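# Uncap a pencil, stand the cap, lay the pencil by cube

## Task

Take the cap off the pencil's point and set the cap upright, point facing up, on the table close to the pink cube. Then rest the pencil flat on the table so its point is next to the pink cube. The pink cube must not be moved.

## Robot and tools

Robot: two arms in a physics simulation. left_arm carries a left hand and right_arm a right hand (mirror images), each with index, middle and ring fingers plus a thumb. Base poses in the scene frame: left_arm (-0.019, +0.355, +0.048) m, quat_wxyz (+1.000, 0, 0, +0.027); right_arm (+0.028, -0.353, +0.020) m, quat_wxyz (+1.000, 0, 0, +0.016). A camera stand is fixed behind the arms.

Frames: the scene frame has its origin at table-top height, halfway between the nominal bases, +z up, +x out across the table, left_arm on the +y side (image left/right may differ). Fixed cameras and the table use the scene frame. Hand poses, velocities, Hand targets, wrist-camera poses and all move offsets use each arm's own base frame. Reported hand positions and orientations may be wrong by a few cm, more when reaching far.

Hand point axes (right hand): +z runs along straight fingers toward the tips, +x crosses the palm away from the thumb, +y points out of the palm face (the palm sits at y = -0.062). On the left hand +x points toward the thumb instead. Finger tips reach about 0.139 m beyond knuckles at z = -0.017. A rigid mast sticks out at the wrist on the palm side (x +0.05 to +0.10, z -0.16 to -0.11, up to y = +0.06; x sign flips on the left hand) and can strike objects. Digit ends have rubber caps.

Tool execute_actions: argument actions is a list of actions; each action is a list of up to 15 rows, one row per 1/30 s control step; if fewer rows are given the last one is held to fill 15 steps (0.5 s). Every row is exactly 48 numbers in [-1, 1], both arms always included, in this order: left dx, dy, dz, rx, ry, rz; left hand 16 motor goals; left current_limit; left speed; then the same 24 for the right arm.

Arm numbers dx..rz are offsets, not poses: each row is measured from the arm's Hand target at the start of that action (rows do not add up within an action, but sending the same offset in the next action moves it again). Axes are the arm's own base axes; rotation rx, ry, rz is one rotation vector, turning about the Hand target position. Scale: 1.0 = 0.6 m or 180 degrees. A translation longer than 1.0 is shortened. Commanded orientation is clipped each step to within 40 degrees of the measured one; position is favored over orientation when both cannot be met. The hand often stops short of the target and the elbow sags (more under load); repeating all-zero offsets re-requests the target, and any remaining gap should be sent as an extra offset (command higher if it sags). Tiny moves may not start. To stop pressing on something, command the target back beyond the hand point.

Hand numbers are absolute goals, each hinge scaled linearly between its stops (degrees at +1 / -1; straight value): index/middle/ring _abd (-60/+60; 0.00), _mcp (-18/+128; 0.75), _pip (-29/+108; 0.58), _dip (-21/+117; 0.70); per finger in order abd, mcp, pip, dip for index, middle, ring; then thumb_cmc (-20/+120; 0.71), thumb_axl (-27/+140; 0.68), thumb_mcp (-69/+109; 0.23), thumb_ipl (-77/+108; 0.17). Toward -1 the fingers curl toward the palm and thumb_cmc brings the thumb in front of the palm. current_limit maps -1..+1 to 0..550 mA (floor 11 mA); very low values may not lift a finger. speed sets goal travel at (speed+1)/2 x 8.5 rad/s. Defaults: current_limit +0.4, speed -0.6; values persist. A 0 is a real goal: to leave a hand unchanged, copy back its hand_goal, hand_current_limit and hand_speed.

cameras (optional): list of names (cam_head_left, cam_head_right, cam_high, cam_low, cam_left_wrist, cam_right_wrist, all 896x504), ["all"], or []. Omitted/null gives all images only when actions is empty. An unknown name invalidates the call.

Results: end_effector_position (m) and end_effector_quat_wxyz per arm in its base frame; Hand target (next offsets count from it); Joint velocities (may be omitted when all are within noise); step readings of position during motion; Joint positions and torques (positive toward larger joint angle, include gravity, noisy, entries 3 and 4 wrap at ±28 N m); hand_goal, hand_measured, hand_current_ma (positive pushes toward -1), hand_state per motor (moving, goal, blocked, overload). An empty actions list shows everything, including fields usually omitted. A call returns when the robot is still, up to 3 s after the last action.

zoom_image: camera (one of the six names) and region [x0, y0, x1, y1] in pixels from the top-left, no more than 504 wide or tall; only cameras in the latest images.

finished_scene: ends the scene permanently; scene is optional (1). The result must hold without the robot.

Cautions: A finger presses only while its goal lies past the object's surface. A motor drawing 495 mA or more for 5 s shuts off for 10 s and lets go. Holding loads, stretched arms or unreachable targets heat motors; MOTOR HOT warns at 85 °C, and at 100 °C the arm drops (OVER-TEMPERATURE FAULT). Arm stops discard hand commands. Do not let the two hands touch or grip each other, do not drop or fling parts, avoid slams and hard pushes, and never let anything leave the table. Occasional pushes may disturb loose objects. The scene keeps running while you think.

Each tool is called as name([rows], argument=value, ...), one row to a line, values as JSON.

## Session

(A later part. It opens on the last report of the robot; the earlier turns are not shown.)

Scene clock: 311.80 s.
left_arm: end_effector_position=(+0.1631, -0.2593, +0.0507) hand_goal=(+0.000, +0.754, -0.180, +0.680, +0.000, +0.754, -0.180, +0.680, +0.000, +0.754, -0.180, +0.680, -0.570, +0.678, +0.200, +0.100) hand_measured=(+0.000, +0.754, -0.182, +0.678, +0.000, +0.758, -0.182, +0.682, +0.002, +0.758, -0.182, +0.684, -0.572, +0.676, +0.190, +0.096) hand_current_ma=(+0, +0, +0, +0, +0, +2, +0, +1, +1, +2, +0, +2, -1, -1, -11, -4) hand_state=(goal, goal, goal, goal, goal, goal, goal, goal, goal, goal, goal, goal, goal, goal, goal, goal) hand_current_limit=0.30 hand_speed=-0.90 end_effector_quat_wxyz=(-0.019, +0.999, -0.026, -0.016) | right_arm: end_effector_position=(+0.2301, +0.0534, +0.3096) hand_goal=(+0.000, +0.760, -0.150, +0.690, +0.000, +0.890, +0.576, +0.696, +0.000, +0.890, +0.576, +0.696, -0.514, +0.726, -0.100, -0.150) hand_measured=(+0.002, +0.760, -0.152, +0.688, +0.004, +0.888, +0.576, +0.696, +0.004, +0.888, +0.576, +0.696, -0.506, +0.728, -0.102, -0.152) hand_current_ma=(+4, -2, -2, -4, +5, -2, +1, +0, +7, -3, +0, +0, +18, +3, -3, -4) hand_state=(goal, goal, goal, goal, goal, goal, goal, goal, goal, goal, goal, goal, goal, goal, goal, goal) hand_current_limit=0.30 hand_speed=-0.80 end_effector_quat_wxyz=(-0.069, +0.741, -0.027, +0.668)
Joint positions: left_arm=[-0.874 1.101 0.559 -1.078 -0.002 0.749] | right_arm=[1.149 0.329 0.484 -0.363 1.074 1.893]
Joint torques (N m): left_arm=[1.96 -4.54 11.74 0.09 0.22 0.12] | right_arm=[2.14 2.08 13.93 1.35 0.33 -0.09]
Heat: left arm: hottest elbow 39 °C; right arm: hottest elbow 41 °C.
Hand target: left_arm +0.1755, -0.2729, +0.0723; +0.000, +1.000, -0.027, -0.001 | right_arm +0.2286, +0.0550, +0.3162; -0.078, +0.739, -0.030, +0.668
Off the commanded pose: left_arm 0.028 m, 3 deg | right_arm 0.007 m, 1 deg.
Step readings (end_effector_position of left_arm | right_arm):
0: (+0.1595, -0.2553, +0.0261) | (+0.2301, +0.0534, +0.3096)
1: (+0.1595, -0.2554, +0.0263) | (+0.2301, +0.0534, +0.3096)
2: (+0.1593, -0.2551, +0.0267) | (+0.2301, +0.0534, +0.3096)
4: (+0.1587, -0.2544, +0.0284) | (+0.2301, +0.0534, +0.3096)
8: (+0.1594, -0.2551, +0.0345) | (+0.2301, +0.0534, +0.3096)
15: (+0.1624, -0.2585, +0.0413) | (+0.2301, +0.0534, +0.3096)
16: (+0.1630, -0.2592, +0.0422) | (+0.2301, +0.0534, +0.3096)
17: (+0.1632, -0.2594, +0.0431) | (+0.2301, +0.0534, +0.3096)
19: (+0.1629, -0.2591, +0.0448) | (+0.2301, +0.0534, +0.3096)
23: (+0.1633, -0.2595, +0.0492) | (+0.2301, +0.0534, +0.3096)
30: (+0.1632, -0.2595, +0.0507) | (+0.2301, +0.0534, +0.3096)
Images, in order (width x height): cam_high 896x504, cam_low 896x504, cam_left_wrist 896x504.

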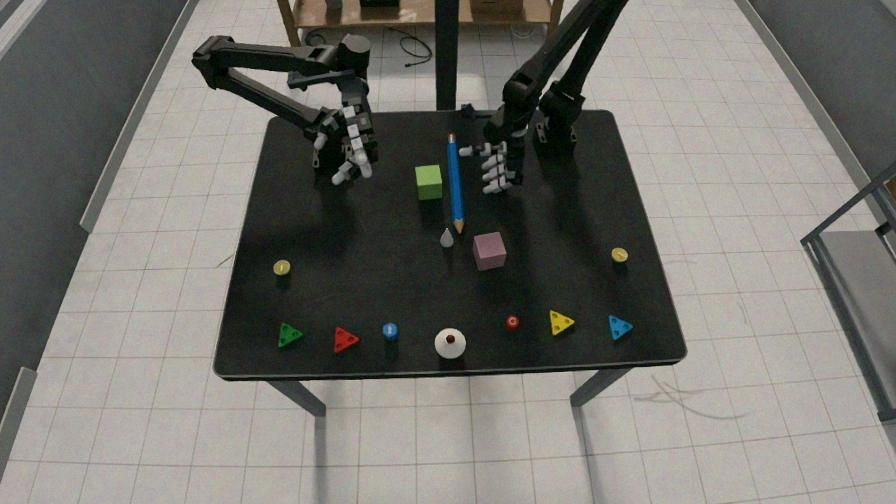

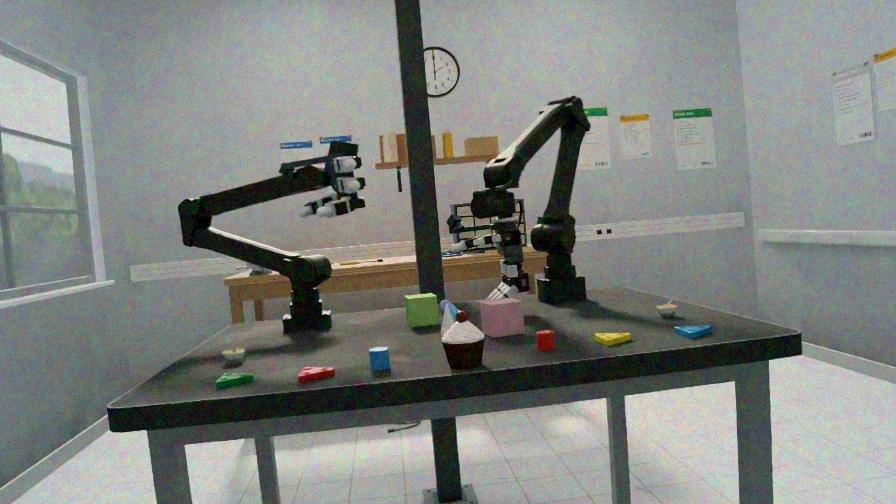

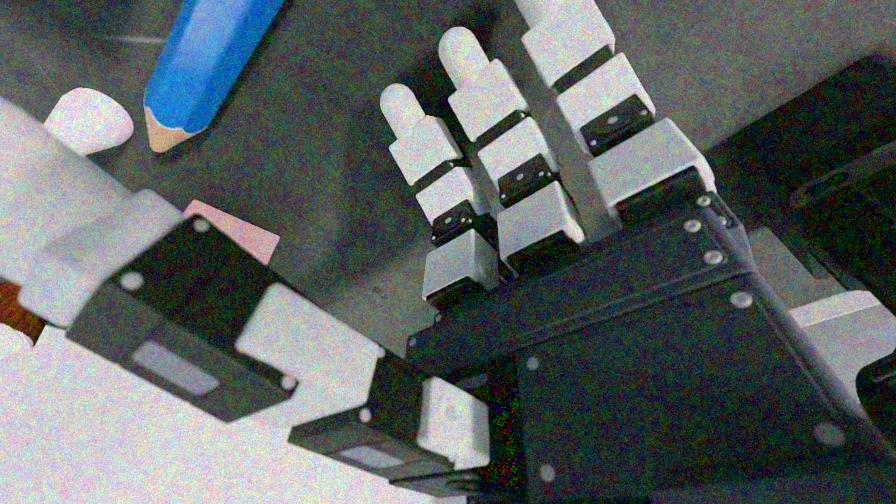

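execute_actions([
  [[0,0,0.3,0,0,0,0,0.754,0.3,0.696,0,0.754,0.3,0.696,0,0.754,0.3,0.696,0.3,0.678,0.23,0.17,0.3,-0.6,-0.02,-0.17,0,0,0,0,0,0.76,-0.15,0.69,0,0.89,0.576,0.696,0,0.89,0.576,0.696,-0.514,0.725,-0.1,-0.15,0.3,-0.8]],
  [[0.055,-0.16,0,0,0,0,0,0.754,0.576,0.696,0,0.754,0.576,0.696,0,0.754,0.576,0.696,0.7,0.678,0.23,0.17,0.3,-0.6,0,0,0,0,0,0,0,0.76,-0.15,0.69,0,0.89,0.576,0.696,0,0.89,0.576,0.696,-0.514,0.725,-0.1,-0.15,0.3,-0.8]],
  [[0.055,-0.16,0,0,0,0,0,0.754,0.576,0.696,0,0.754,0.576,0.696,0,0.754,0.576,0.696,0.7,0.678,0.23,0.17,0.3,-0.6,0,0,0,0,0,0,0,0.76,-0.15,0.69,0,0.89,0.576,0.696,0,0.89,0.576,0.696,-0.514,0.725,-0.1,-0.15,0.3,-0.8]],
], cameras=["cam_low","cam_high","cam_head_right","cam_head_left"])

Scene clock: 320.03 s.
left_arm: end_effector_position=(+0.2343, -0.4551, +0.2303) hand_goal=(+0.000, +0.754, +0.576, +0.696, +0.000, +0.754, +0.576, +0.696, +0.000, +0.754, +0.576, +0.696, +0.700, +0.678, +0.230, +0.170) hand_measured=(+0.000, +0.752, +0.574, +0.694, +0.000, +0.752, +0.574, +0.694, +0.002, +0.752, +0.574, +0.694, +0.700, +0.676, +0.222, +0.166) hand_current_ma=(+0, +0, -1, -1, +0, +0, -1, -1, +1, -1, -1, -1, +0, -1, -7, -3) hand_state=(goal, goal, goal, goal, goal, goal, goal, goal, goal, goal, goal, goal, goal, goal, goal, goal) hand_current_limit=0.30 hand_speed=-0.60 end_effector_quat_wxyz=(-0.015, +0.999, -0.033, -0.013) | right_arm: end_effector_position=(+0.2221, -0.0420, +0.3027) hand_goal=(+0.000, +0.760, -0.150, +0.690, +0.000, +0.890, +0.576, +0.696, +0.000, +0.890, +0.576, +0.696, -0.514, +0.726, -0.100, -0.150) hand_measured=(+0.002, +0.758, -0.152, +0.688, +0.004, +0.888, +0.576, +0.696, +0.004, +0.888, +0.576, +0.696, -0.506, +0.728, -0.100, -0.152) hand_current_ma=(+4, -3, -2, -4, +5, -4, +0, +0, +7, -5, +0, +0, +18, +3, -1, -4) hand_state=(goal, goal, goal, goal, goal, goal, goal, goal, goal, goal, goal, goal, goal, goal, goal, goal) hand_current_limit=0.30 hand_speed=-0.80 end_effector_quat_wxyz=(-0.076, +0.750, -0.032, +0.656)
Joint positions: left_arm=[-1.035 1.486 1.4 -1.524 0.005 0.602] | right_arm=[0.496 -0.007 0.468 -0.615 0.42 1.785]
Joint torques (N m): left_arm=[1.2 -10.64 12.98 0.54 -0.07 -0.1] | right_arm=[0.56 3.9 14.35 1.98 -0.04 -0.26]
Heat: left arm: hottest elbow 39 °C; right arm: hottest elbow 41 °C.
Hand target: left_arm +0.2415, -0.4649, +0.2523; +0.000, +1.000, -0.027, -0.001 | right_arm +0.2166, -0.0470, +0.3162; -0.078, +0.739, -0.030, +0.668
Off the commanded pose: left_arm 0.025 m, 2 deg | right_arm 0.015 m, 2 deg.
joint sent to its limit (right arm) — joint 2 (shoulder), lower limit. The joint targets still meet the commanded pose.
Step readings (end_effector_position of left_arm | right_arm):
0: (+0.1630, -0.2592, +0.0506) | (+0.2301, +0.0534, +0.3096)
1: (+0.1631, -0.2594, +0.0515) | (+0.2301, +0.0534, +0.3095)
2: (+0.1613, -0.2579, +0.0558) | (+0.2301, +0.0516, +0.3096)
4: (+0.1599, -0.2577, +0.0781) | (+0.2287, +0.0393, +0.3088)
8: (+0.1722, -0.2731, +0.1659) | (+0.2156, -0.0107, +0.3149)
15: (+0.1726, -0.2728, +0.2416) | (+0.2137, -0.0331, +0.3084)
16: (+0.1717, -0.2716, +0.2414) | (+0.2145, -0.0340, +0.3080)
17: (+0.1719, -0.2739, +0.2396) | (+0.2153, -0.0348, +0.3075)
19: (+0.1764, -0.2878, +0.2399) | (+0.2167, -0.0363, +0.3062)
23: (+0.1891, -0.3354, +0.2335) | (+0.2188, -0.0388, +0.3046)
30: (+0.1968, -0.3539, +0.2215) | (+0.2209, -0.0407, +0.3031)
31: (+0.1978, -0.3549, +0.2235) | (+0.2211, -0.0409, +0.3030)
32: (+0.1996, -0.3593, +0.2265) | (+0.2212, -0.0410, +0.3030)
34: (+0.2079, -0.3769, +0.2359) | (+0.2215, -0.0411, +0.3029)
38: (+0.2257, -0.4291, +0.2456) | (+0.2218, -0.0415, +0.3028)
45: (+0.2313, -0.4510, +0.2226) | (+0.2221, -0.0418, +0.3027)
Images, in order (width x height): cam_head_left 896x504, cam_head_right 896x504, cam_high 896x504, cam_low 896x504.

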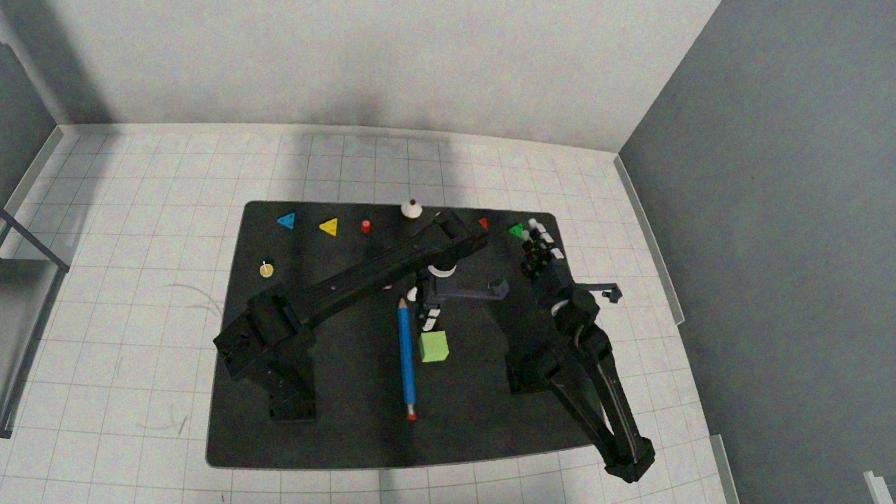

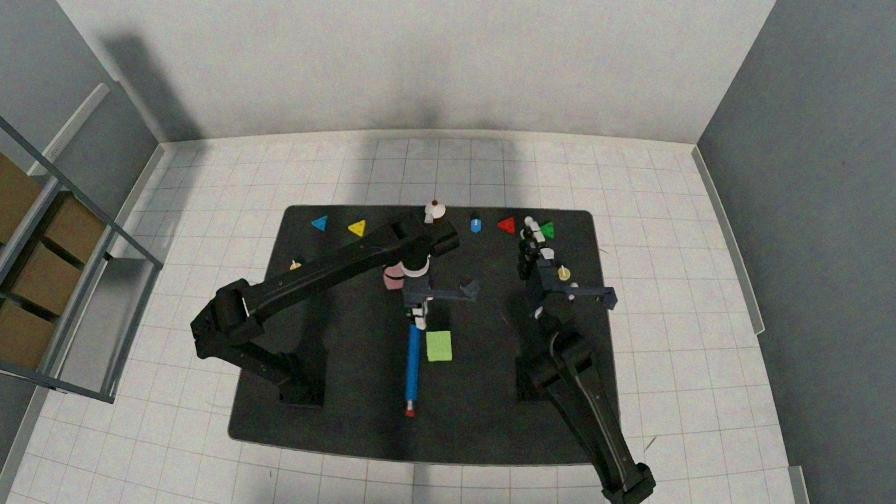

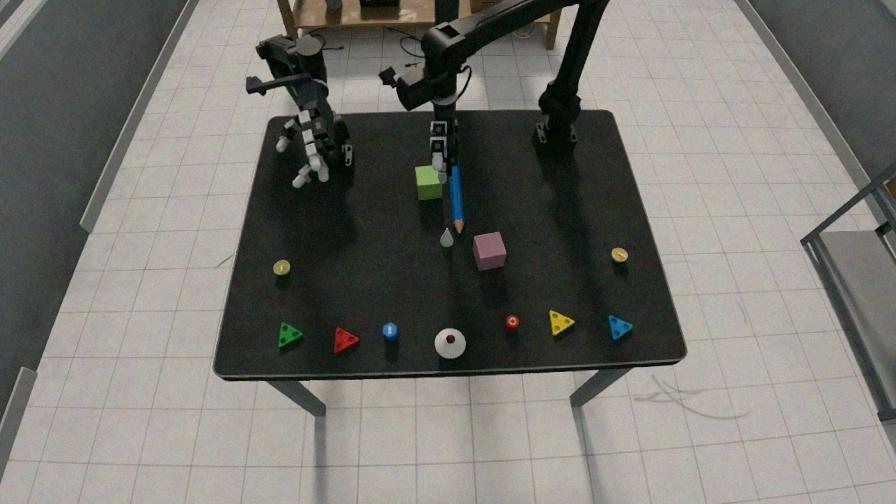

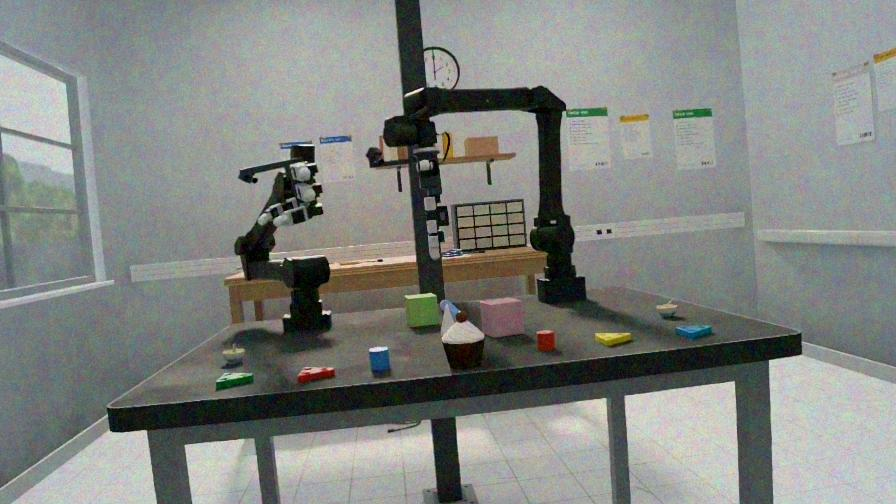

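zoom_image(camera="cam_high", region=[420, 120, 520, 260])

zoom_image(camera="cam_head_left", region=[360, 260, 460, 360])

zoom_image(camera="cam_head_right", region=[370, 260, 470, 360])

Scaled by 3.600.

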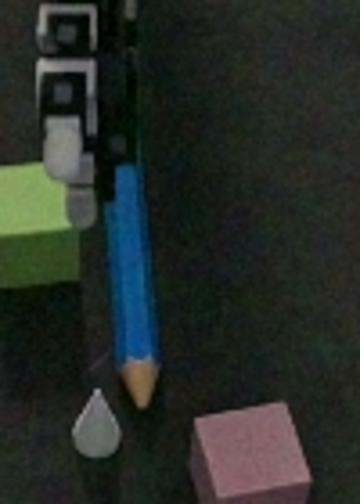

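Scaled by 5.040.

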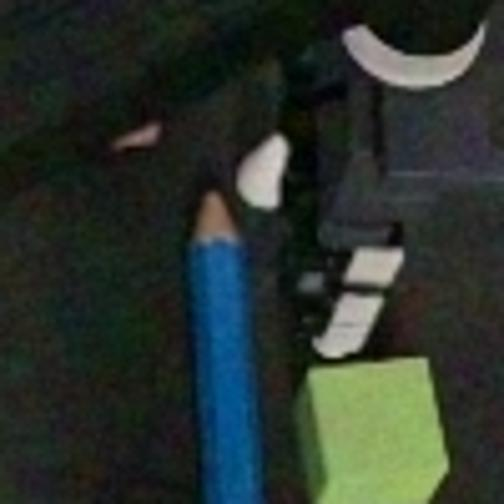

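Scaled by 5.040.

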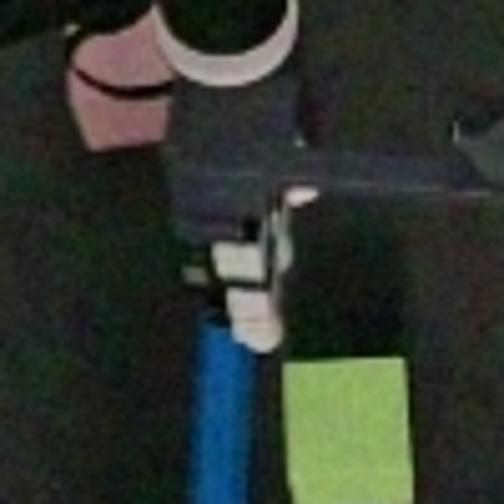

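execute_actions([
  [[0.031,0,-0.245,0,0,0,0,0.754,0.576,0.696,0,0.754,0.576,0.696,0,-0.4,-0.7,0.696,0.7,0.678,0.23,0.17,0.3,-0.6,0,0,0,0,0,0,0,0.76,-0.15,0.69,0,0.89,0.576,0.696,0,0.89,0.576,0.696,-0.514,0.725,-0.1,-0.15,0.3,-0.8]],
], cameras=["cam_low","cam_high","cam_left_wrist"])

zoom_image(camera="cam_high", region=[410, 140, 510, 260])

zoom_image(camera="cam_low", region=[400, 240, 500, 340])

Scene clock: 323.33 s.
left_arm: end_effector_position=(+0.2513, -0.4530, +0.0868) hand_goal=(+0.000, +0.754, +0.576, +0.696, +0.000, +0.754, +0.576, +0.696, +0.000, -0.400, -0.700, +0.696, +0.700, +0.678, +0.230, +0.170) hand_measured=(+0.000, +0.752, +0.574, +0.694, +0.000, +0.752, +0.574, +0.694, +0.002, -0.380, -0.696, +0.694, +0.700, +0.676, +0.224, +0.166) hand_current_ma=(+0, +0, -1, -1, +0, -1, -1, -1, +1, +25, +3, -1, +0, -1, -6, -3) hand_state=(goal, goal, goal, goal, goal, goal, goal, goal, goal, goal, goal, goal, goal, goal, goal, goal) hand_current_limit=0.30 hand_speed=-0.60 end_effector_quat_wxyz=(-0.023, +0.999, -0.023, -0.015) | right_arm: end_effector_position=(+0.2223, -0.0421, +0.3027) hand_goal=(+0.000, +0.760, -0.150, +0.690, +0.000, +0.890, +0.576, +0.696, +0.000, +0.890, +0.576, +0.696, -0.514, +0.726, -0.100, -0.150) hand_measured=(+0.002, +0.758, -0.152, +0.688, +0.004, +0.888, +0.576, +0.696, +0.004, +0.888, +0.576, +0.696, -0.506, +0.728, -0.100, -0.152) hand_current_ma=(+4, -3, -2, -4, +5, -4, +0, +0, +7, -5, +0, +0, +18, +3, -1, -4) hand_state=(goal, goal, goal, goal, goal, goal, goal, goal, goal, goal, goal, goal, goal, goal, goal, goal) hand_current_limit=0.30 hand_speed=-0.80 end_effector_quat_wxyz=(-0.076, +0.750, -0.032, +0.656)
Joint positions: left_arm=[-1.005 1.611 1.157 -1.171 0 0.613] | right_arm=[0.493 -0.007 0.468 -0.615 0.416 1.785]
Joint torques (N m): left_arm=[2.14 -11.16 10.26 1.09 0.16 0.13] | right_arm=[0.38 3.96 14.38 2 -0.04 -0.26]
Heat: left arm: hottest elbow 39 °C; right arm: hottest elbow 41 °C.
Hand target: left_arm +0.2602, -0.4648, +0.1052; +0.000, +1.000, -0.027, -0.001 | right_arm +0.2166, -0.0470, +0.3162; -0.078, +0.739, -0.030, +0.668
Off the commanded pose: left_arm 0.024 m, 3 deg | right_arm 0.015 m, 2 deg.
joint sent to its limit (right arm) — joint 2 (shoulder), lower limit. The joint targets still meet the commanded pose.
Step readings (end_effector_position of left_arm | right_arm):
0: (+0.2343, -0.4551, +0.2303) | (+0.2221, -0.0420, +0.3027)
1: (+0.2345, -0.4553, +0.2302) | (+0.2222, -0.0419, +0.3027)
2: (+0.2358, -0.4566, +0.2269) | (+0.2222, -0.0419, +0.3027)
4: (+0.2405, -0.4610, +0.2104) | (+0.2222, -0.0419, +0.3027)
8: (+0.2430, -0.4508, +0.1427) | (+0.2222, -0.0420, +0.3027)
15: (+0.2497, -0.4500, +0.0853) | (+0.2222, -0.0421, +0.3027)
Images, in order (width x height): cam_high 896x504, cam_low 896x504, cam_left_wrist 896x504.

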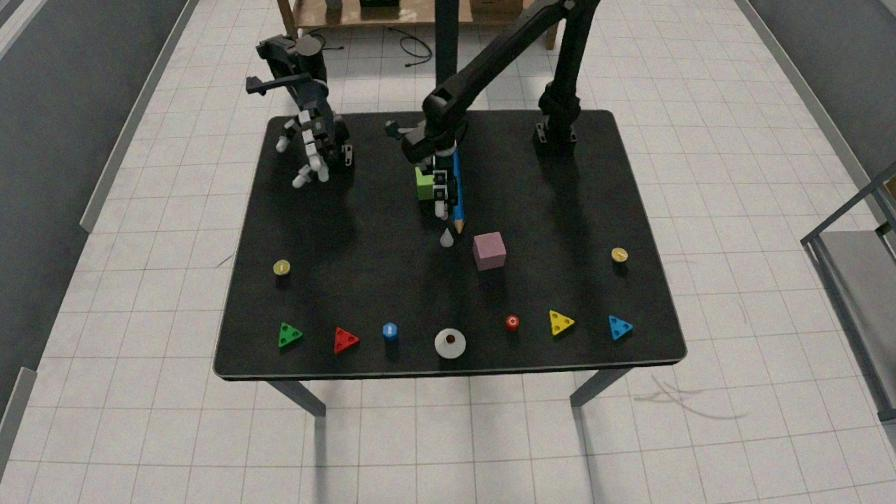

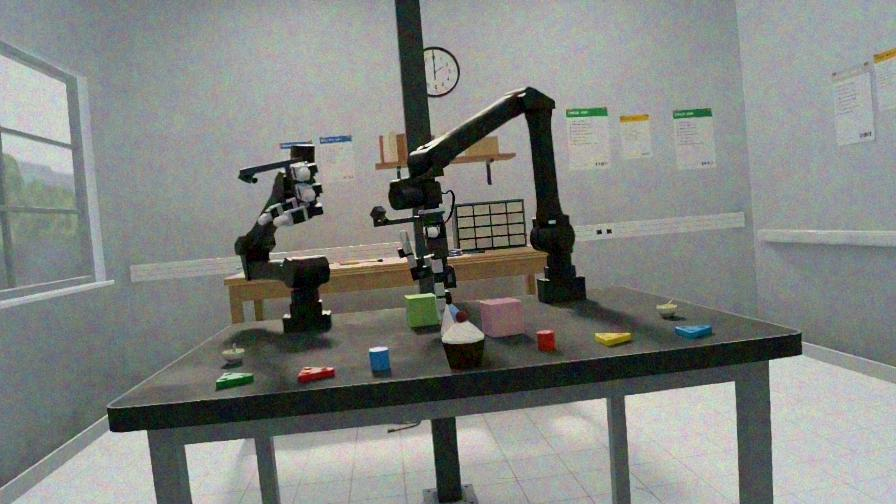

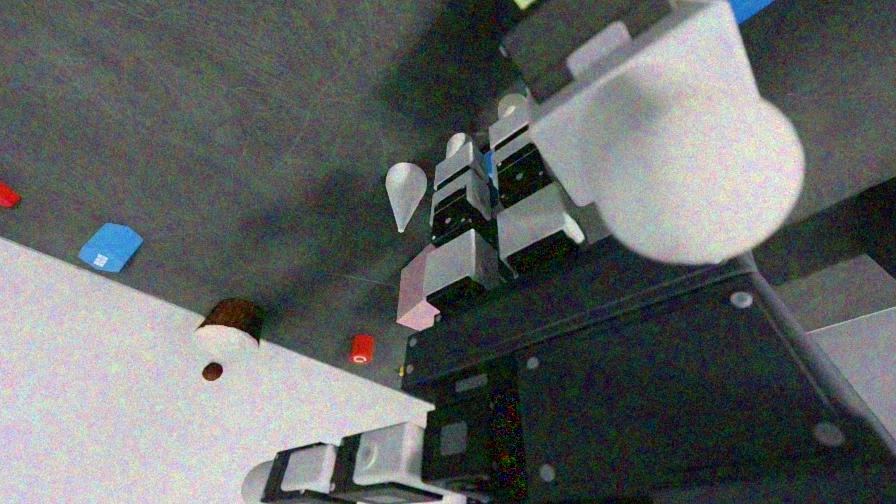

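Scaled by 4.200.

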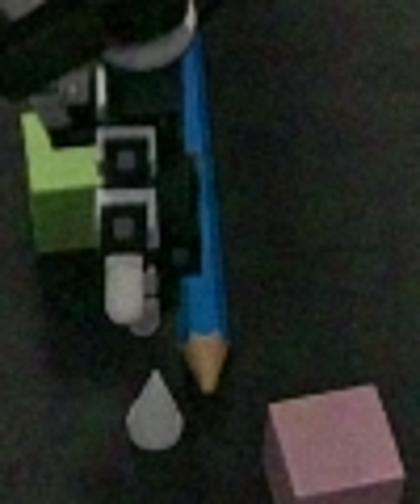

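Scaled by 5.040.

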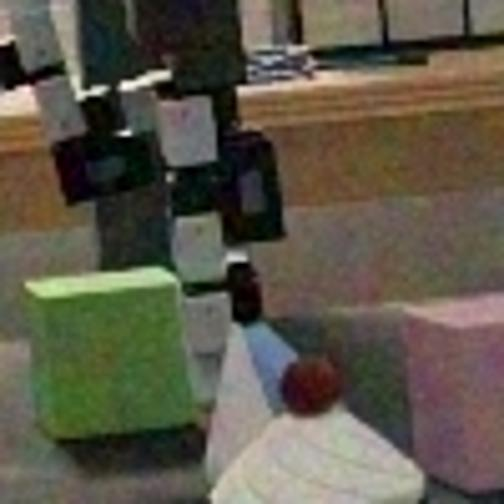

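execute_actions([
  [[0.0,0.025,-0.005,0,0,0,0,0.754,0.576,0.696,0,0.754,0.576,0.696,0,-0.4,-0.7,0.696,0.7,0.678,0.23,0.17,0.3,-0.6,0,0,0,0,0,0,0,0.76,-0.15,0.69,0,0.89,0.576,0.696,0,0.89,0.576,0.696,-0.514,0.725,-0.1,-0.15,0.3,-0.8]],
  [[0.001,0.025,0,0,0,0,0,0.754,0.576,0.696,0,0.754,0.576,0.696,0,-0.4,-0.7,0.696,0.7,0.678,0.23,0.17,0.3,-0.6,0,0,0,0,0,0,0,0.76,-0.15,0.69,0,0.89,0.576,0.696,0,0.89,0.576,0.696,-0.514,0.725,-0.1,-0.15,0.3,-0.8]],
], cameras=["cam_low","cam_high"])

zoom_image(camera="cam_high", region=[410, 140, 510, 260])

Scene clock: 326.43 s.
left_arm: end_effector_position=(+0.2556, -0.4315, +0.0889) hand_goal=(+0.000, +0.754, +0.576, +0.696, +0.000, +0.754, +0.576, +0.696, +0.000, -0.400, -0.700, +0.696, +0.700, +0.678, +0.230, +0.170) hand_measured=(+0.000, +0.752, +0.574, +0.694, +0.000, +0.750, +0.574, +0.694, +0.002, -0.380, -0.696, +0.694, +0.700, +0.676, +0.224, +0.166) hand_current_ma=(+0, +0, -1, -1, +0, -2, -1, -1, +1, +25, +3, -1, +0, -1, -6, -3) hand_state=(goal, goal, goal, goal, goal, goal, goal, goal, goal, goal, goal, goal, goal, goal, goal, goal) hand_current_limit=0.30 hand_speed=-0.60 end_effector_quat_wxyz=(-0.016, +1.000, -0.024, -0.012) | right_arm: end_effector_position=(+0.2223, -0.0420, +0.3027) hand_goal=(+0.000, +0.760, -0.150, +0.690, +0.000, +0.890, +0.576, +0.696, +0.000, +0.890, +0.576, +0.696, -0.514, +0.726, -0.100, -0.150) hand_measured=(+0.002, +0.758, -0.152, +0.688, +0.004, +0.888, +0.576, +0.696, +0.004, +0.888, +0.576, +0.696, -0.506, +0.728, -0.100, -0.152) hand_current_ma=(+4, -3, -2, -4, +5, -4, +0, +0, +7, -5, +0, +0, +18, +3, -1, -4) hand_state=(goal, goal, goal, goal, goal, goal, goal, goal, goal, goal, goal, goal, goal, goal, goal, goal) hand_current_limit=0.30 hand_speed=-0.80 end_effector_quat_wxyz=(-0.076, +0.750, -0.032, +0.656)
Joint positions: left_arm=[-0.968 1.564 1.102 -1.149 0 0.651] | right_arm=[0.493 -0.007 0.468 -0.615 0.416 1.785]
Joint torques (N m): left_arm=[2.32 -11.28 8.54 1.1 0.04 0.13] | right_arm=[0.38 3.9 14.38 1.96 -0.03 -0.25]
Heat: left arm: hottest elbow 39 °C; right arm: hottest elbow 41 °C.
Hand target: left_arm +0.2608, -0.4348, +0.1023; +0.000, +1.000, -0.027, -0.001 | right_arm +0.2166, -0.0469, +0.3162; -0.078, +0.739, -0.030, +0.668
Off the commanded pose: left_arm 0.015 m, 2 deg | right_arm 0.016 m, 2 deg.
joint sent to its limit (right arm) — joint 2 (shoulder), lower limit. The joint targets still meet the commanded pose.
Step readings (end_effector_position of left_arm | right_arm):
0: (+0.2513, -0.4530, +0.0868) | (+0.2223, -0.0421, +0.3027)
1: (+0.2514, -0.4531, +0.0868) | (+0.2223, -0.0421, +0.3027)
2: (+0.2514, -0.4534, +0.0869) | (+0.2223, -0.0421, +0.3027)
4: (+0.2524, -0.4535, +0.0872) | (+0.2223, -0.0421, +0.3027)
8: (+0.2538, -0.4490, +0.0874) | (+0.2223, -0.0421, +0.3027)
15: (+0.2552, -0.4462, +0.0879) | (+0.2223, -0.0421, +0.3027)
16: (+0.2551, -0.4462, +0.0878) | (+0.2223, -0.0421, +0.3027)
17: (+0.2555, -0.4456, +0.0877) | (+0.2223, -0.0421, +0.3027)
19: (+0.2546, -0.4422, +0.0869) | (+0.2223, -0.0421, +0.3027)
23: (+0.2539, -0.4334, +0.0865) | (+0.2223, -0.0421, +0.3027)
30: (+0.2558, -0.4315, +0.0889) | (+0.2223, -0.0420, +0.3027)
Images, in order (width x height): cam_high 896x504, cam_low 896x504.

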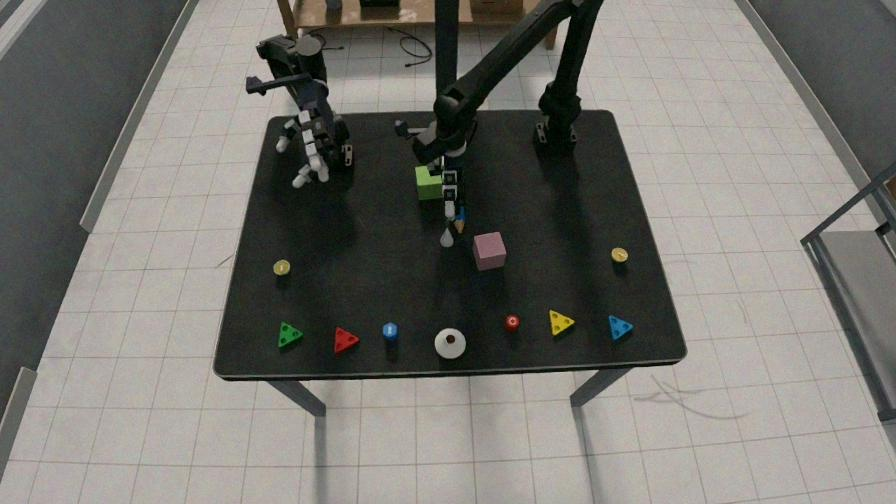

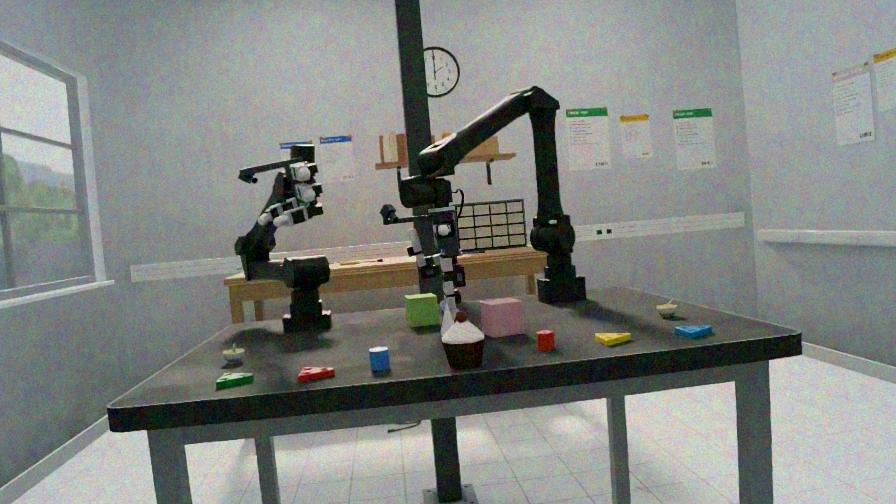

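Scaled by 4.200.

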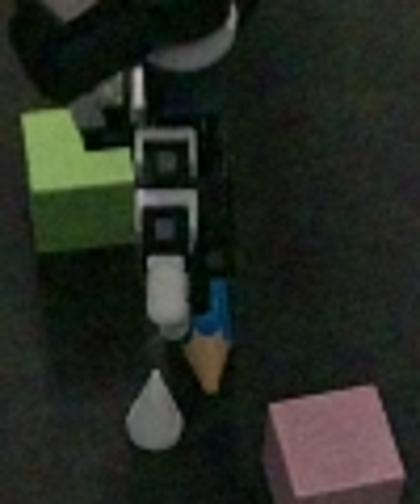

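execute_actions([
  [[0.001,0.028,0,0,0,0,0,0.754,0.576,0.696,0,0.754,0.576,0.696,0,-0.4,-0.7,0.696,0.7,0.678,0.23,0.17,0.3,-0.6,0,0,0,0,0,0,0,0.76,-0.15,0.69,0,0.89,0.576,0.696,0,0.89,0.576,0.696,-0.514,0.725,-0.1,-0.15,0.3,-0.8]],
  [[0.001,0.028,0,0,0,0,0,0.754,0.576,0.696,0,0.754,0.576,0.696,0,-0.4,-0.7,0.696,0.7,0.678,0.23,0.17,0.3,-0.6,0,0,0,0,0,0,0,0.76,-0.15,0.69,0,0.89,0.576,0.696,0,0.89,0.576,0.696,-0.514,0.725,-0.1,-0.15,0.3,-0.8]],
], cameras=["cam_low","cam_high","cam_head_left"])

zoom_image(camera="cam_high", region=[410, 140, 510, 260])

Scene clock: 328.43 s.
left_arm: end_effector_position=(+0.2577, -0.3999, +0.0912) hand_goal=(+0.000, +0.754, +0.576, +0.696, +0.000, +0.754, +0.576, +0.696, +0.000, -0.400, -0.700, +0.696, +0.700, +0.678, +0.230, +0.170) hand_measured=(+0.000, +0.752, +0.574, +0.694, -0.002, +0.740, +0.570, +0.694, +0.002, -0.380, -0.696, +0.694, +0.700, +0.676, +0.224, +0.166) hand_current_ma=(+0, +0, -1, -1, +0, -13, -5, -1, +1, +25, +2, -1, +0, -1, -6, -3) hand_state=(goal, goal, goal, goal, goal, goal, goal, goal, goal, goal, goal, goal, goal, goal, goal, goal) hand_current_limit=0.30 hand_speed=-0.60 end_effector_quat_wxyz=(-0.012, +1.000, -0.024, -0.011) | right_arm: end_effector_position=(+0.2223, -0.0420, +0.3027) hand_goal=(+0.000, +0.760, -0.150, +0.690, +0.000, +0.890, +0.576, +0.696, +0.000, +0.890, +0.576, +0.696, -0.514, +0.726, -0.100, -0.150) hand_measured=(+0.002, +0.758, -0.152, +0.688, +0.004, +0.888, +0.576, +0.696, +0.004, +0.888, +0.576, +0.696, -0.506, +0.728, -0.100, -0.152) hand_current_ma=(+4, -3, -2, -4, +5, -4, +0, +0, +7, -5, +0, +0, +18, +3, -1, -4) hand_state=(goal, goal, goal, goal, goal, goal, goal, goal, goal, goal, goal, goal, goal, goal, goal, goal) hand_current_limit=0.30 hand_speed=-0.80 end_effector_quat_wxyz=(-0.076, +0.750, -0.032, +0.656)
Joint positions: left_arm=[-0.918 1.497 1.029 -1.135 0.002 0.702] | right_arm=[0.493 -0.007 0.468 -0.615 0.416 1.785]
Joint torques (N m): left_arm=[1.85 -10.17 8.43 1.13 -0.02 0.21] | right_arm=[0.44 3.96 14.37 1.98 -0.03 -0.26]
Heat: left arm: hottest elbow 39 °C; right arm: hottest elbow 41 °C.
Hand target: left_arm +0.2619, -0.4013, +0.1022; +0.000, +1.000, -0.027, -0.001 | right_arm +0.2166, -0.0469, +0.3162; -0.078, +0.739, -0.030, +0.668
Off the commanded pose: left_arm 0.012 m, 2 deg | right_arm 0.015 m, 2 deg.
joint sent to its limit (right arm) — joint 2 (shoulder), lower limit. The joint targets still meet the commanded pose.
Step readings (end_effector_position of left_arm | right_arm):
0: (+0.2556, -0.4315, +0.0889) | (+0.2223, -0.0420, +0.3027)
1: (+0.2554, -0.4314, +0.0887) | (+0.2223, -0.0420, +0.3027)
2: (+0.2552, -0.4310, +0.0886) | (+0.2223, -0.0420, +0.3027)
4: (+0.2553, -0.4282, +0.0891) | (+0.2223, -0.0420, +0.3027)
8: (+0.2559, -0.4191, +0.0903) | (+0.2223, -0.0420, +0.3027)
15: (+0.2572, -0.4160, +0.0904) | (+0.2223, -0.0420, +0.3027)
16: (+0.2570, -0.4159, +0.0904) | (+0.2223, -0.0420, +0.3027)
17: (+0.2567, -0.4155, +0.0903) | (+0.2223, -0.0420, +0.3027)
19: (+0.2564, -0.4127, +0.0908) | (+0.2223, -0.0420, +0.3027)
23: (+0.2569, -0.4029, +0.0913) | (+0.2223, -0.0420, +0.3027)
30: (+0.2579, -0.3999, +0.0912) | (+0.2223, -0.0420, +0.3027)
Images, in order (width x height): cam_head_left 896x504, cam_high 896x504, cam_low 896x504.

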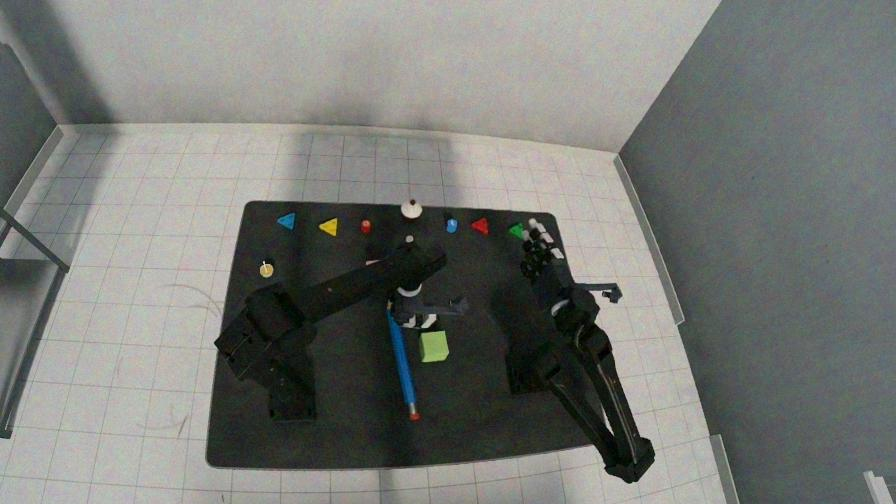

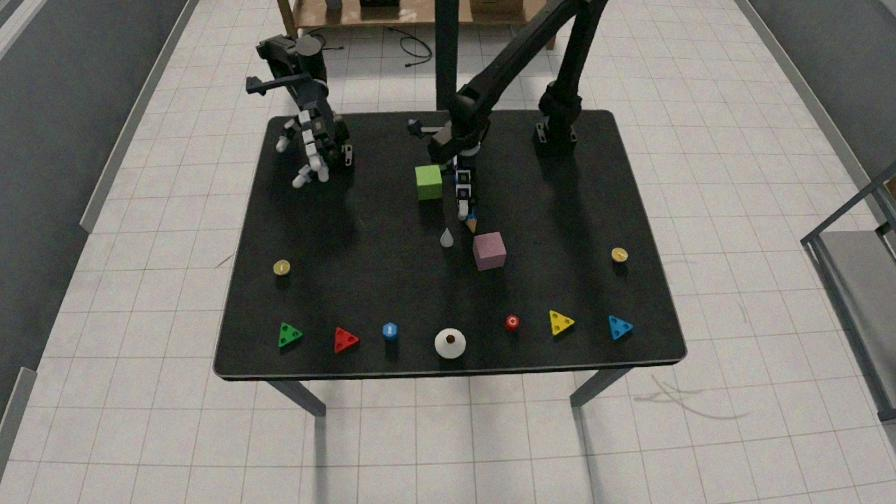

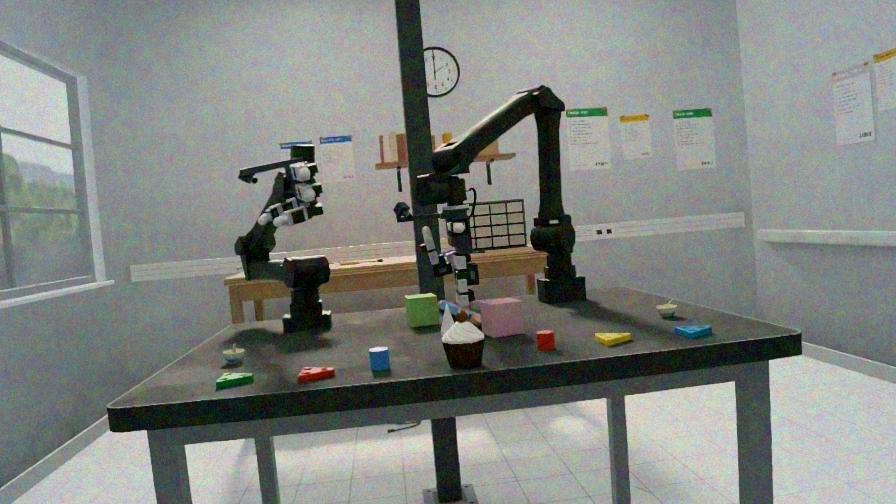

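Scaled by 4.200.

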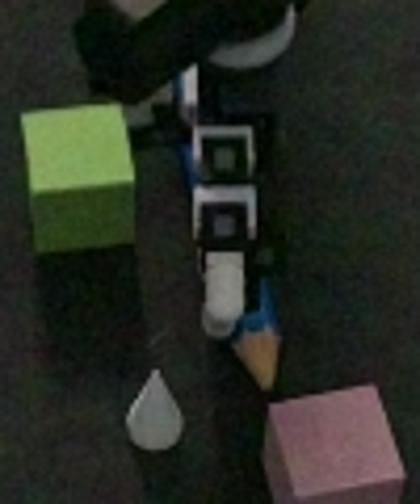

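execute_actions([
  [[0.001,0.025,0,0,0,0,0,0.754,0.576,0.696,0,0.754,0.576,0.696,0,-0.4,-0.7,0.696,0.7,0.678,0.23,0.17,0.3,-0.6,0,0,0,0,0,0,0,0.76,-0.15,0.69,0,0.89,0.576,0.696,0,0.89,0.576,0.696,-0.514,0.725,-0.1,-0.15,0.3,-0.8]],
  [[0.0,-0.03,0,0,0,0,0,0.754,0.576,0.696,0,0.754,0.576,0.696,0,-0.4,-0.7,0.696,0.7,0.678,0.23,0.17,0.3,-0.6,0,0,0,0,0,0,0,0.76,-0.15,0.69,0,0.89,0.576,0.696,0,0.89,0.576,0.696,-0.514,0.725,-0.1,-0.15,0.3,-0.8]],
  [[0.0,0,0.3,0,0,0,0,0.754,0.576,0.696,0,0.754,0.576,0.696,0,-0.4,-0.7,0.696,0.7,0.678,0.23,0.17,0.3,-0.6,0,0,0,0,0,0,0,0.76,-0.15,0.69,0,0.89,0.576,0.696,0,0.89,0.576,0.696,-0.514,0.725,-0.1,-0.15,0.3,-0.8]],
  [[0.0,0.15,0.05,0,0,0,0,0.754,0.576,0.696,0,0.754,0.576,0.696,0,-0.4,-0.7,0.696,0.7,0.678,0.23,0.17,0.3,-0.6,0,0,0,0,0,0,0,0.76,-0.15,0.69,0,0.89,0.576,0.696,0,0.89,0.576,0.696,-0.514,0.725,-0.1,-0.15,0.3,-0.8]],
], cameras=["cam_low","cam_high","cam_head_left","cam_head_right"])

zoom_image(camera="cam_high", region=[410, 110, 530, 270])

zoom_image(camera="cam_low", region=[390, 270, 550, 390])

Scene clock: 332.70 s.
left_arm: end_effector_position=(+0.2631, -0.3159, +0.3088) hand_goal=(+0.000, +0.754, +0.576, +0.696, +0.000, +0.754, +0.576, +0.696, +0.000, -0.400, -0.700, +0.696, +0.700, +0.678, +0.230, +0.170) hand_measured=(+0.000, +0.752, +0.574, +0.694, +0.002, +0.752, +0.572, +0.694, +0.002, -0.386, -0.696, +0.694, +0.700, +0.676, +0.224, +0.166) hand_current_ma=(+0, -1, -1, -1, +0, -1, -1, -1, +1, +16, +2, -1, +0, -1, -6, -3) hand_state=(goal, goal, goal, goal, goal, goal, goal, goal, goal, goal, goal, goal, goal, goal, goal, goal) hand_current_limit=0.30 hand_speed=-0.60 end_effector_quat_wxyz=(+0.005, +1.000, -0.023, +0.006) | right_arm: end_effector_position=(+0.2223, -0.0420, +0.3027) hand_goal=(+0.000, +0.760, -0.150, +0.690, +0.000, +0.890, +0.576, +0.696, +0.000, +0.890, +0.576, +0.696, -0.514, +0.726, -0.100, -0.150) hand_measured=(+0.002, +0.758, -0.152, +0.688, +0.004, +0.888, +0.576, +0.696, +0.004, +0.888, +0.576, +0.696, -0.506, +0.728, -0.100, -0.152) hand_current_ma=(+4, -3, -2, -4, +5, -4, +0, +0, +7, -5, +0, +0, +18, +3, -1, -4) hand_state=(goal, goal, goal, goal, goal, goal, goal, goal, goal, goal, goal, goal, goal, goal, goal, goal) hand_current_limit=0.30 hand_speed=-0.80 end_effector_quat_wxyz=(-0.076, +0.750, -0.032, +0.656)
Joint positions: left_arm=[-0.753 1.212 1.333 -1.676 0 0.864] | right_arm=[0.493 -0.007 0.468 -0.615 0.416 1.785]
Joint torques (N m): left_arm=[3.02 -5.77 9.7 0.51 0.2 0.15] | right_arm=[0.44 3.96 14.38 1.99 -0.03 -0.26]
Heat: left arm: hottest elbow 39 °C; right arm: hottest elbow 40 °C.
Hand target: left_arm +0.2626, -0.3144, +0.3123; +0.000, +1.000, -0.028, -0.001 | right_arm +0.2166, -0.0469, +0.3162; -0.078, +0.739, -0.030, +0.668
Off the commanded pose: left_arm 0.004 m, 1 deg | right_arm 0.015 m, 2 deg.
joint sent to its limit (left arm) — joint 4 (wrist pitch), lower limit. The joint targets still meet the commanded pose.
joint sent to its limit (right arm) — joint 2 (shoulder), lower limit. The joint targets still meet the commanded pose.
Step readings (end_effector_position of left_arm | right_arm):
0: (+0.2577, -0.3999, +0.0912) | (+0.2223, -0.0420, +0.3027)
1: (+0.2577, -0.3999, +0.0912) | (+0.2223, -0.0420, +0.3027)
2: (+0.2575, -0.3994, +0.0911) | (+0.2223, -0.0420, +0.3027)
4: (+0.2571, -0.3965, +0.0912) | (+0.2223, -0.0420, +0.3027)
8: (+0.2574, -0.3876, +0.0911) | (+0.2223, -0.0420, +0.3027)
15: (+0.2585, -0.3850, +0.0914) | (+0.2223, -0.0420, +0.3027)
16: (+0.2584, -0.3850, +0.0914) | (+0.2223, -0.0420, +0.3027)
17: (+0.2584, -0.3850, +0.0914) | (+0.2223, -0.0420, +0.3027)
19: (+0.2580, -0.3853, +0.0914) | (+0.2223, -0.0420, +0.3027)
23: (+0.2555, -0.3870, +0.0914) | (+0.2223, -0.0420, +0.3027)
30: (+0.2530, -0.3886, +0.0912) | (+0.2223, -0.0420, +0.3027)
31: (+0.2531, -0.3887, +0.0918) | (+0.2223, -0.0420, +0.3027)
32: (+0.2518, -0.3871, +0.0945) | (+0.2223, -0.0420, +0.3027)
34: (+0.2484, -0.3834, +0.1126) | (+0.2223, -0.0420, +0.3027)
38: (+0.2530, -0.3896, +0.1934) | (+0.2223, -0.0420, +0.3027)
45: (+0.2590, -0.3970, +0.2895) | (+0.2223, -0.0420, +0.3027)
46: (+0.2582, -0.3959, +0.2892) | (+0.2223, -0.0420, +0.3027)
47: (+0.2570, -0.3926, +0.2877) | (+0.2223, -0.0420, +0.3027)
49: (+0.2559, -0.3785, +0.2824) | (+0.2223, -0.0420, +0.3027)
53: (+0.2645, -0.3391, +0.2840) | (+0.2223, -0.0420, +0.3027)
60: (+0.2658, -0.3156, +0.3085) | (+0.2223, -0.0420, +0.3027)
Images, in order (width x height): cam_head_left 896x504, cam_head_right 896x504, cam_high 896x504, cam_low 896x504.

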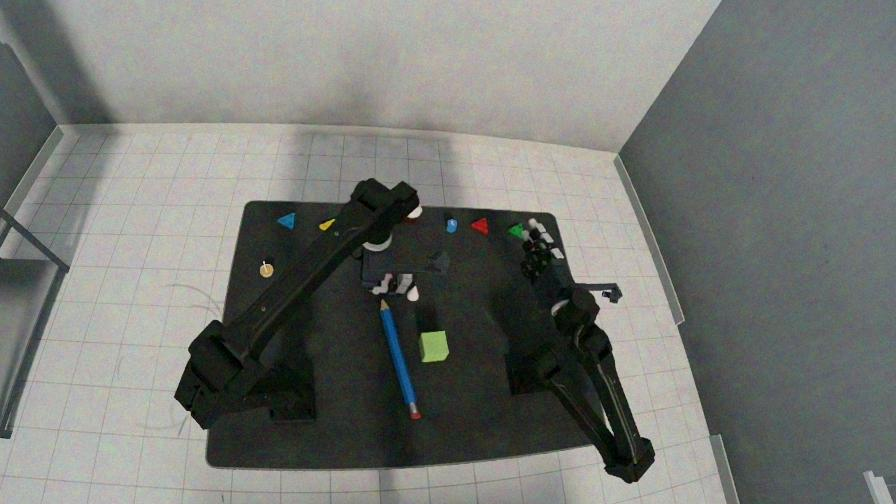

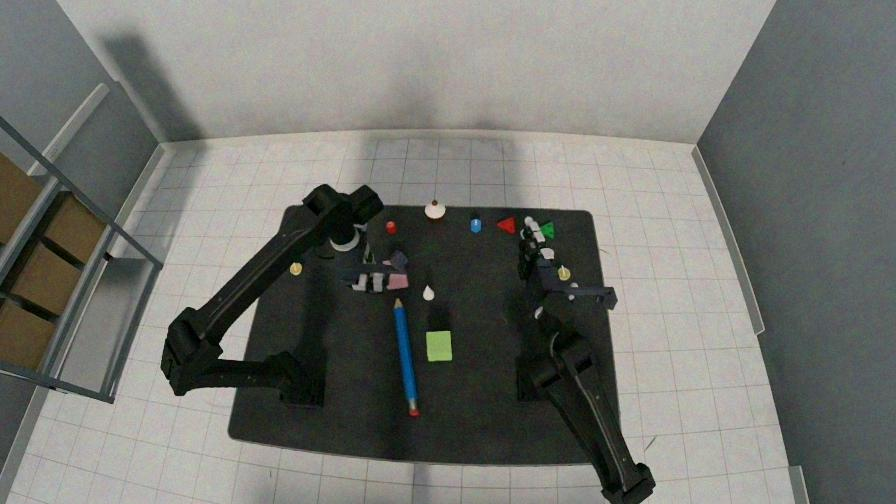

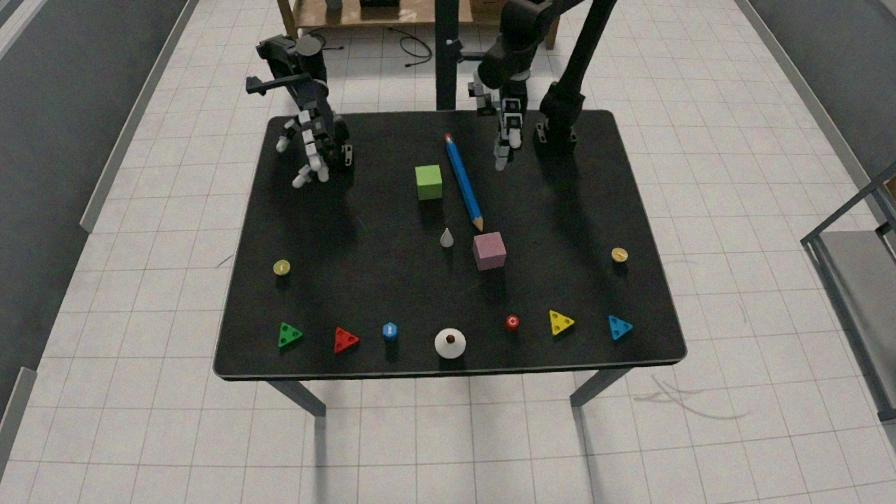

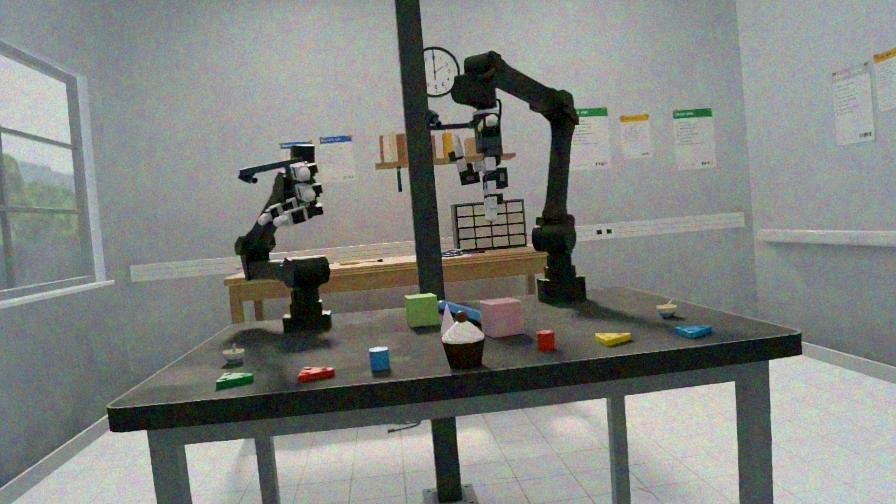

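Scaled by 3.150.

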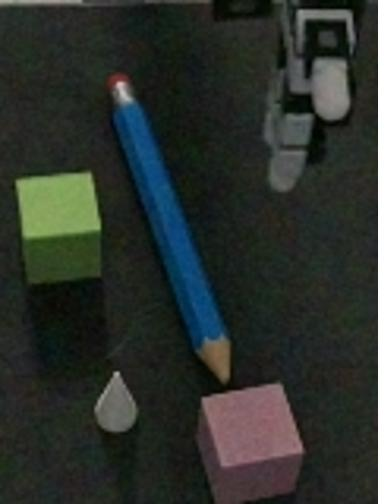

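Scaled by 3.150.

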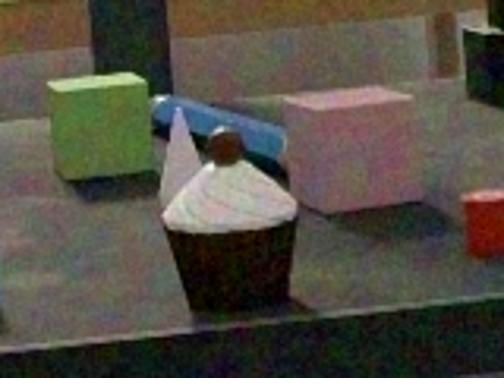

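finished_scene()

The scene is finished: the task was done.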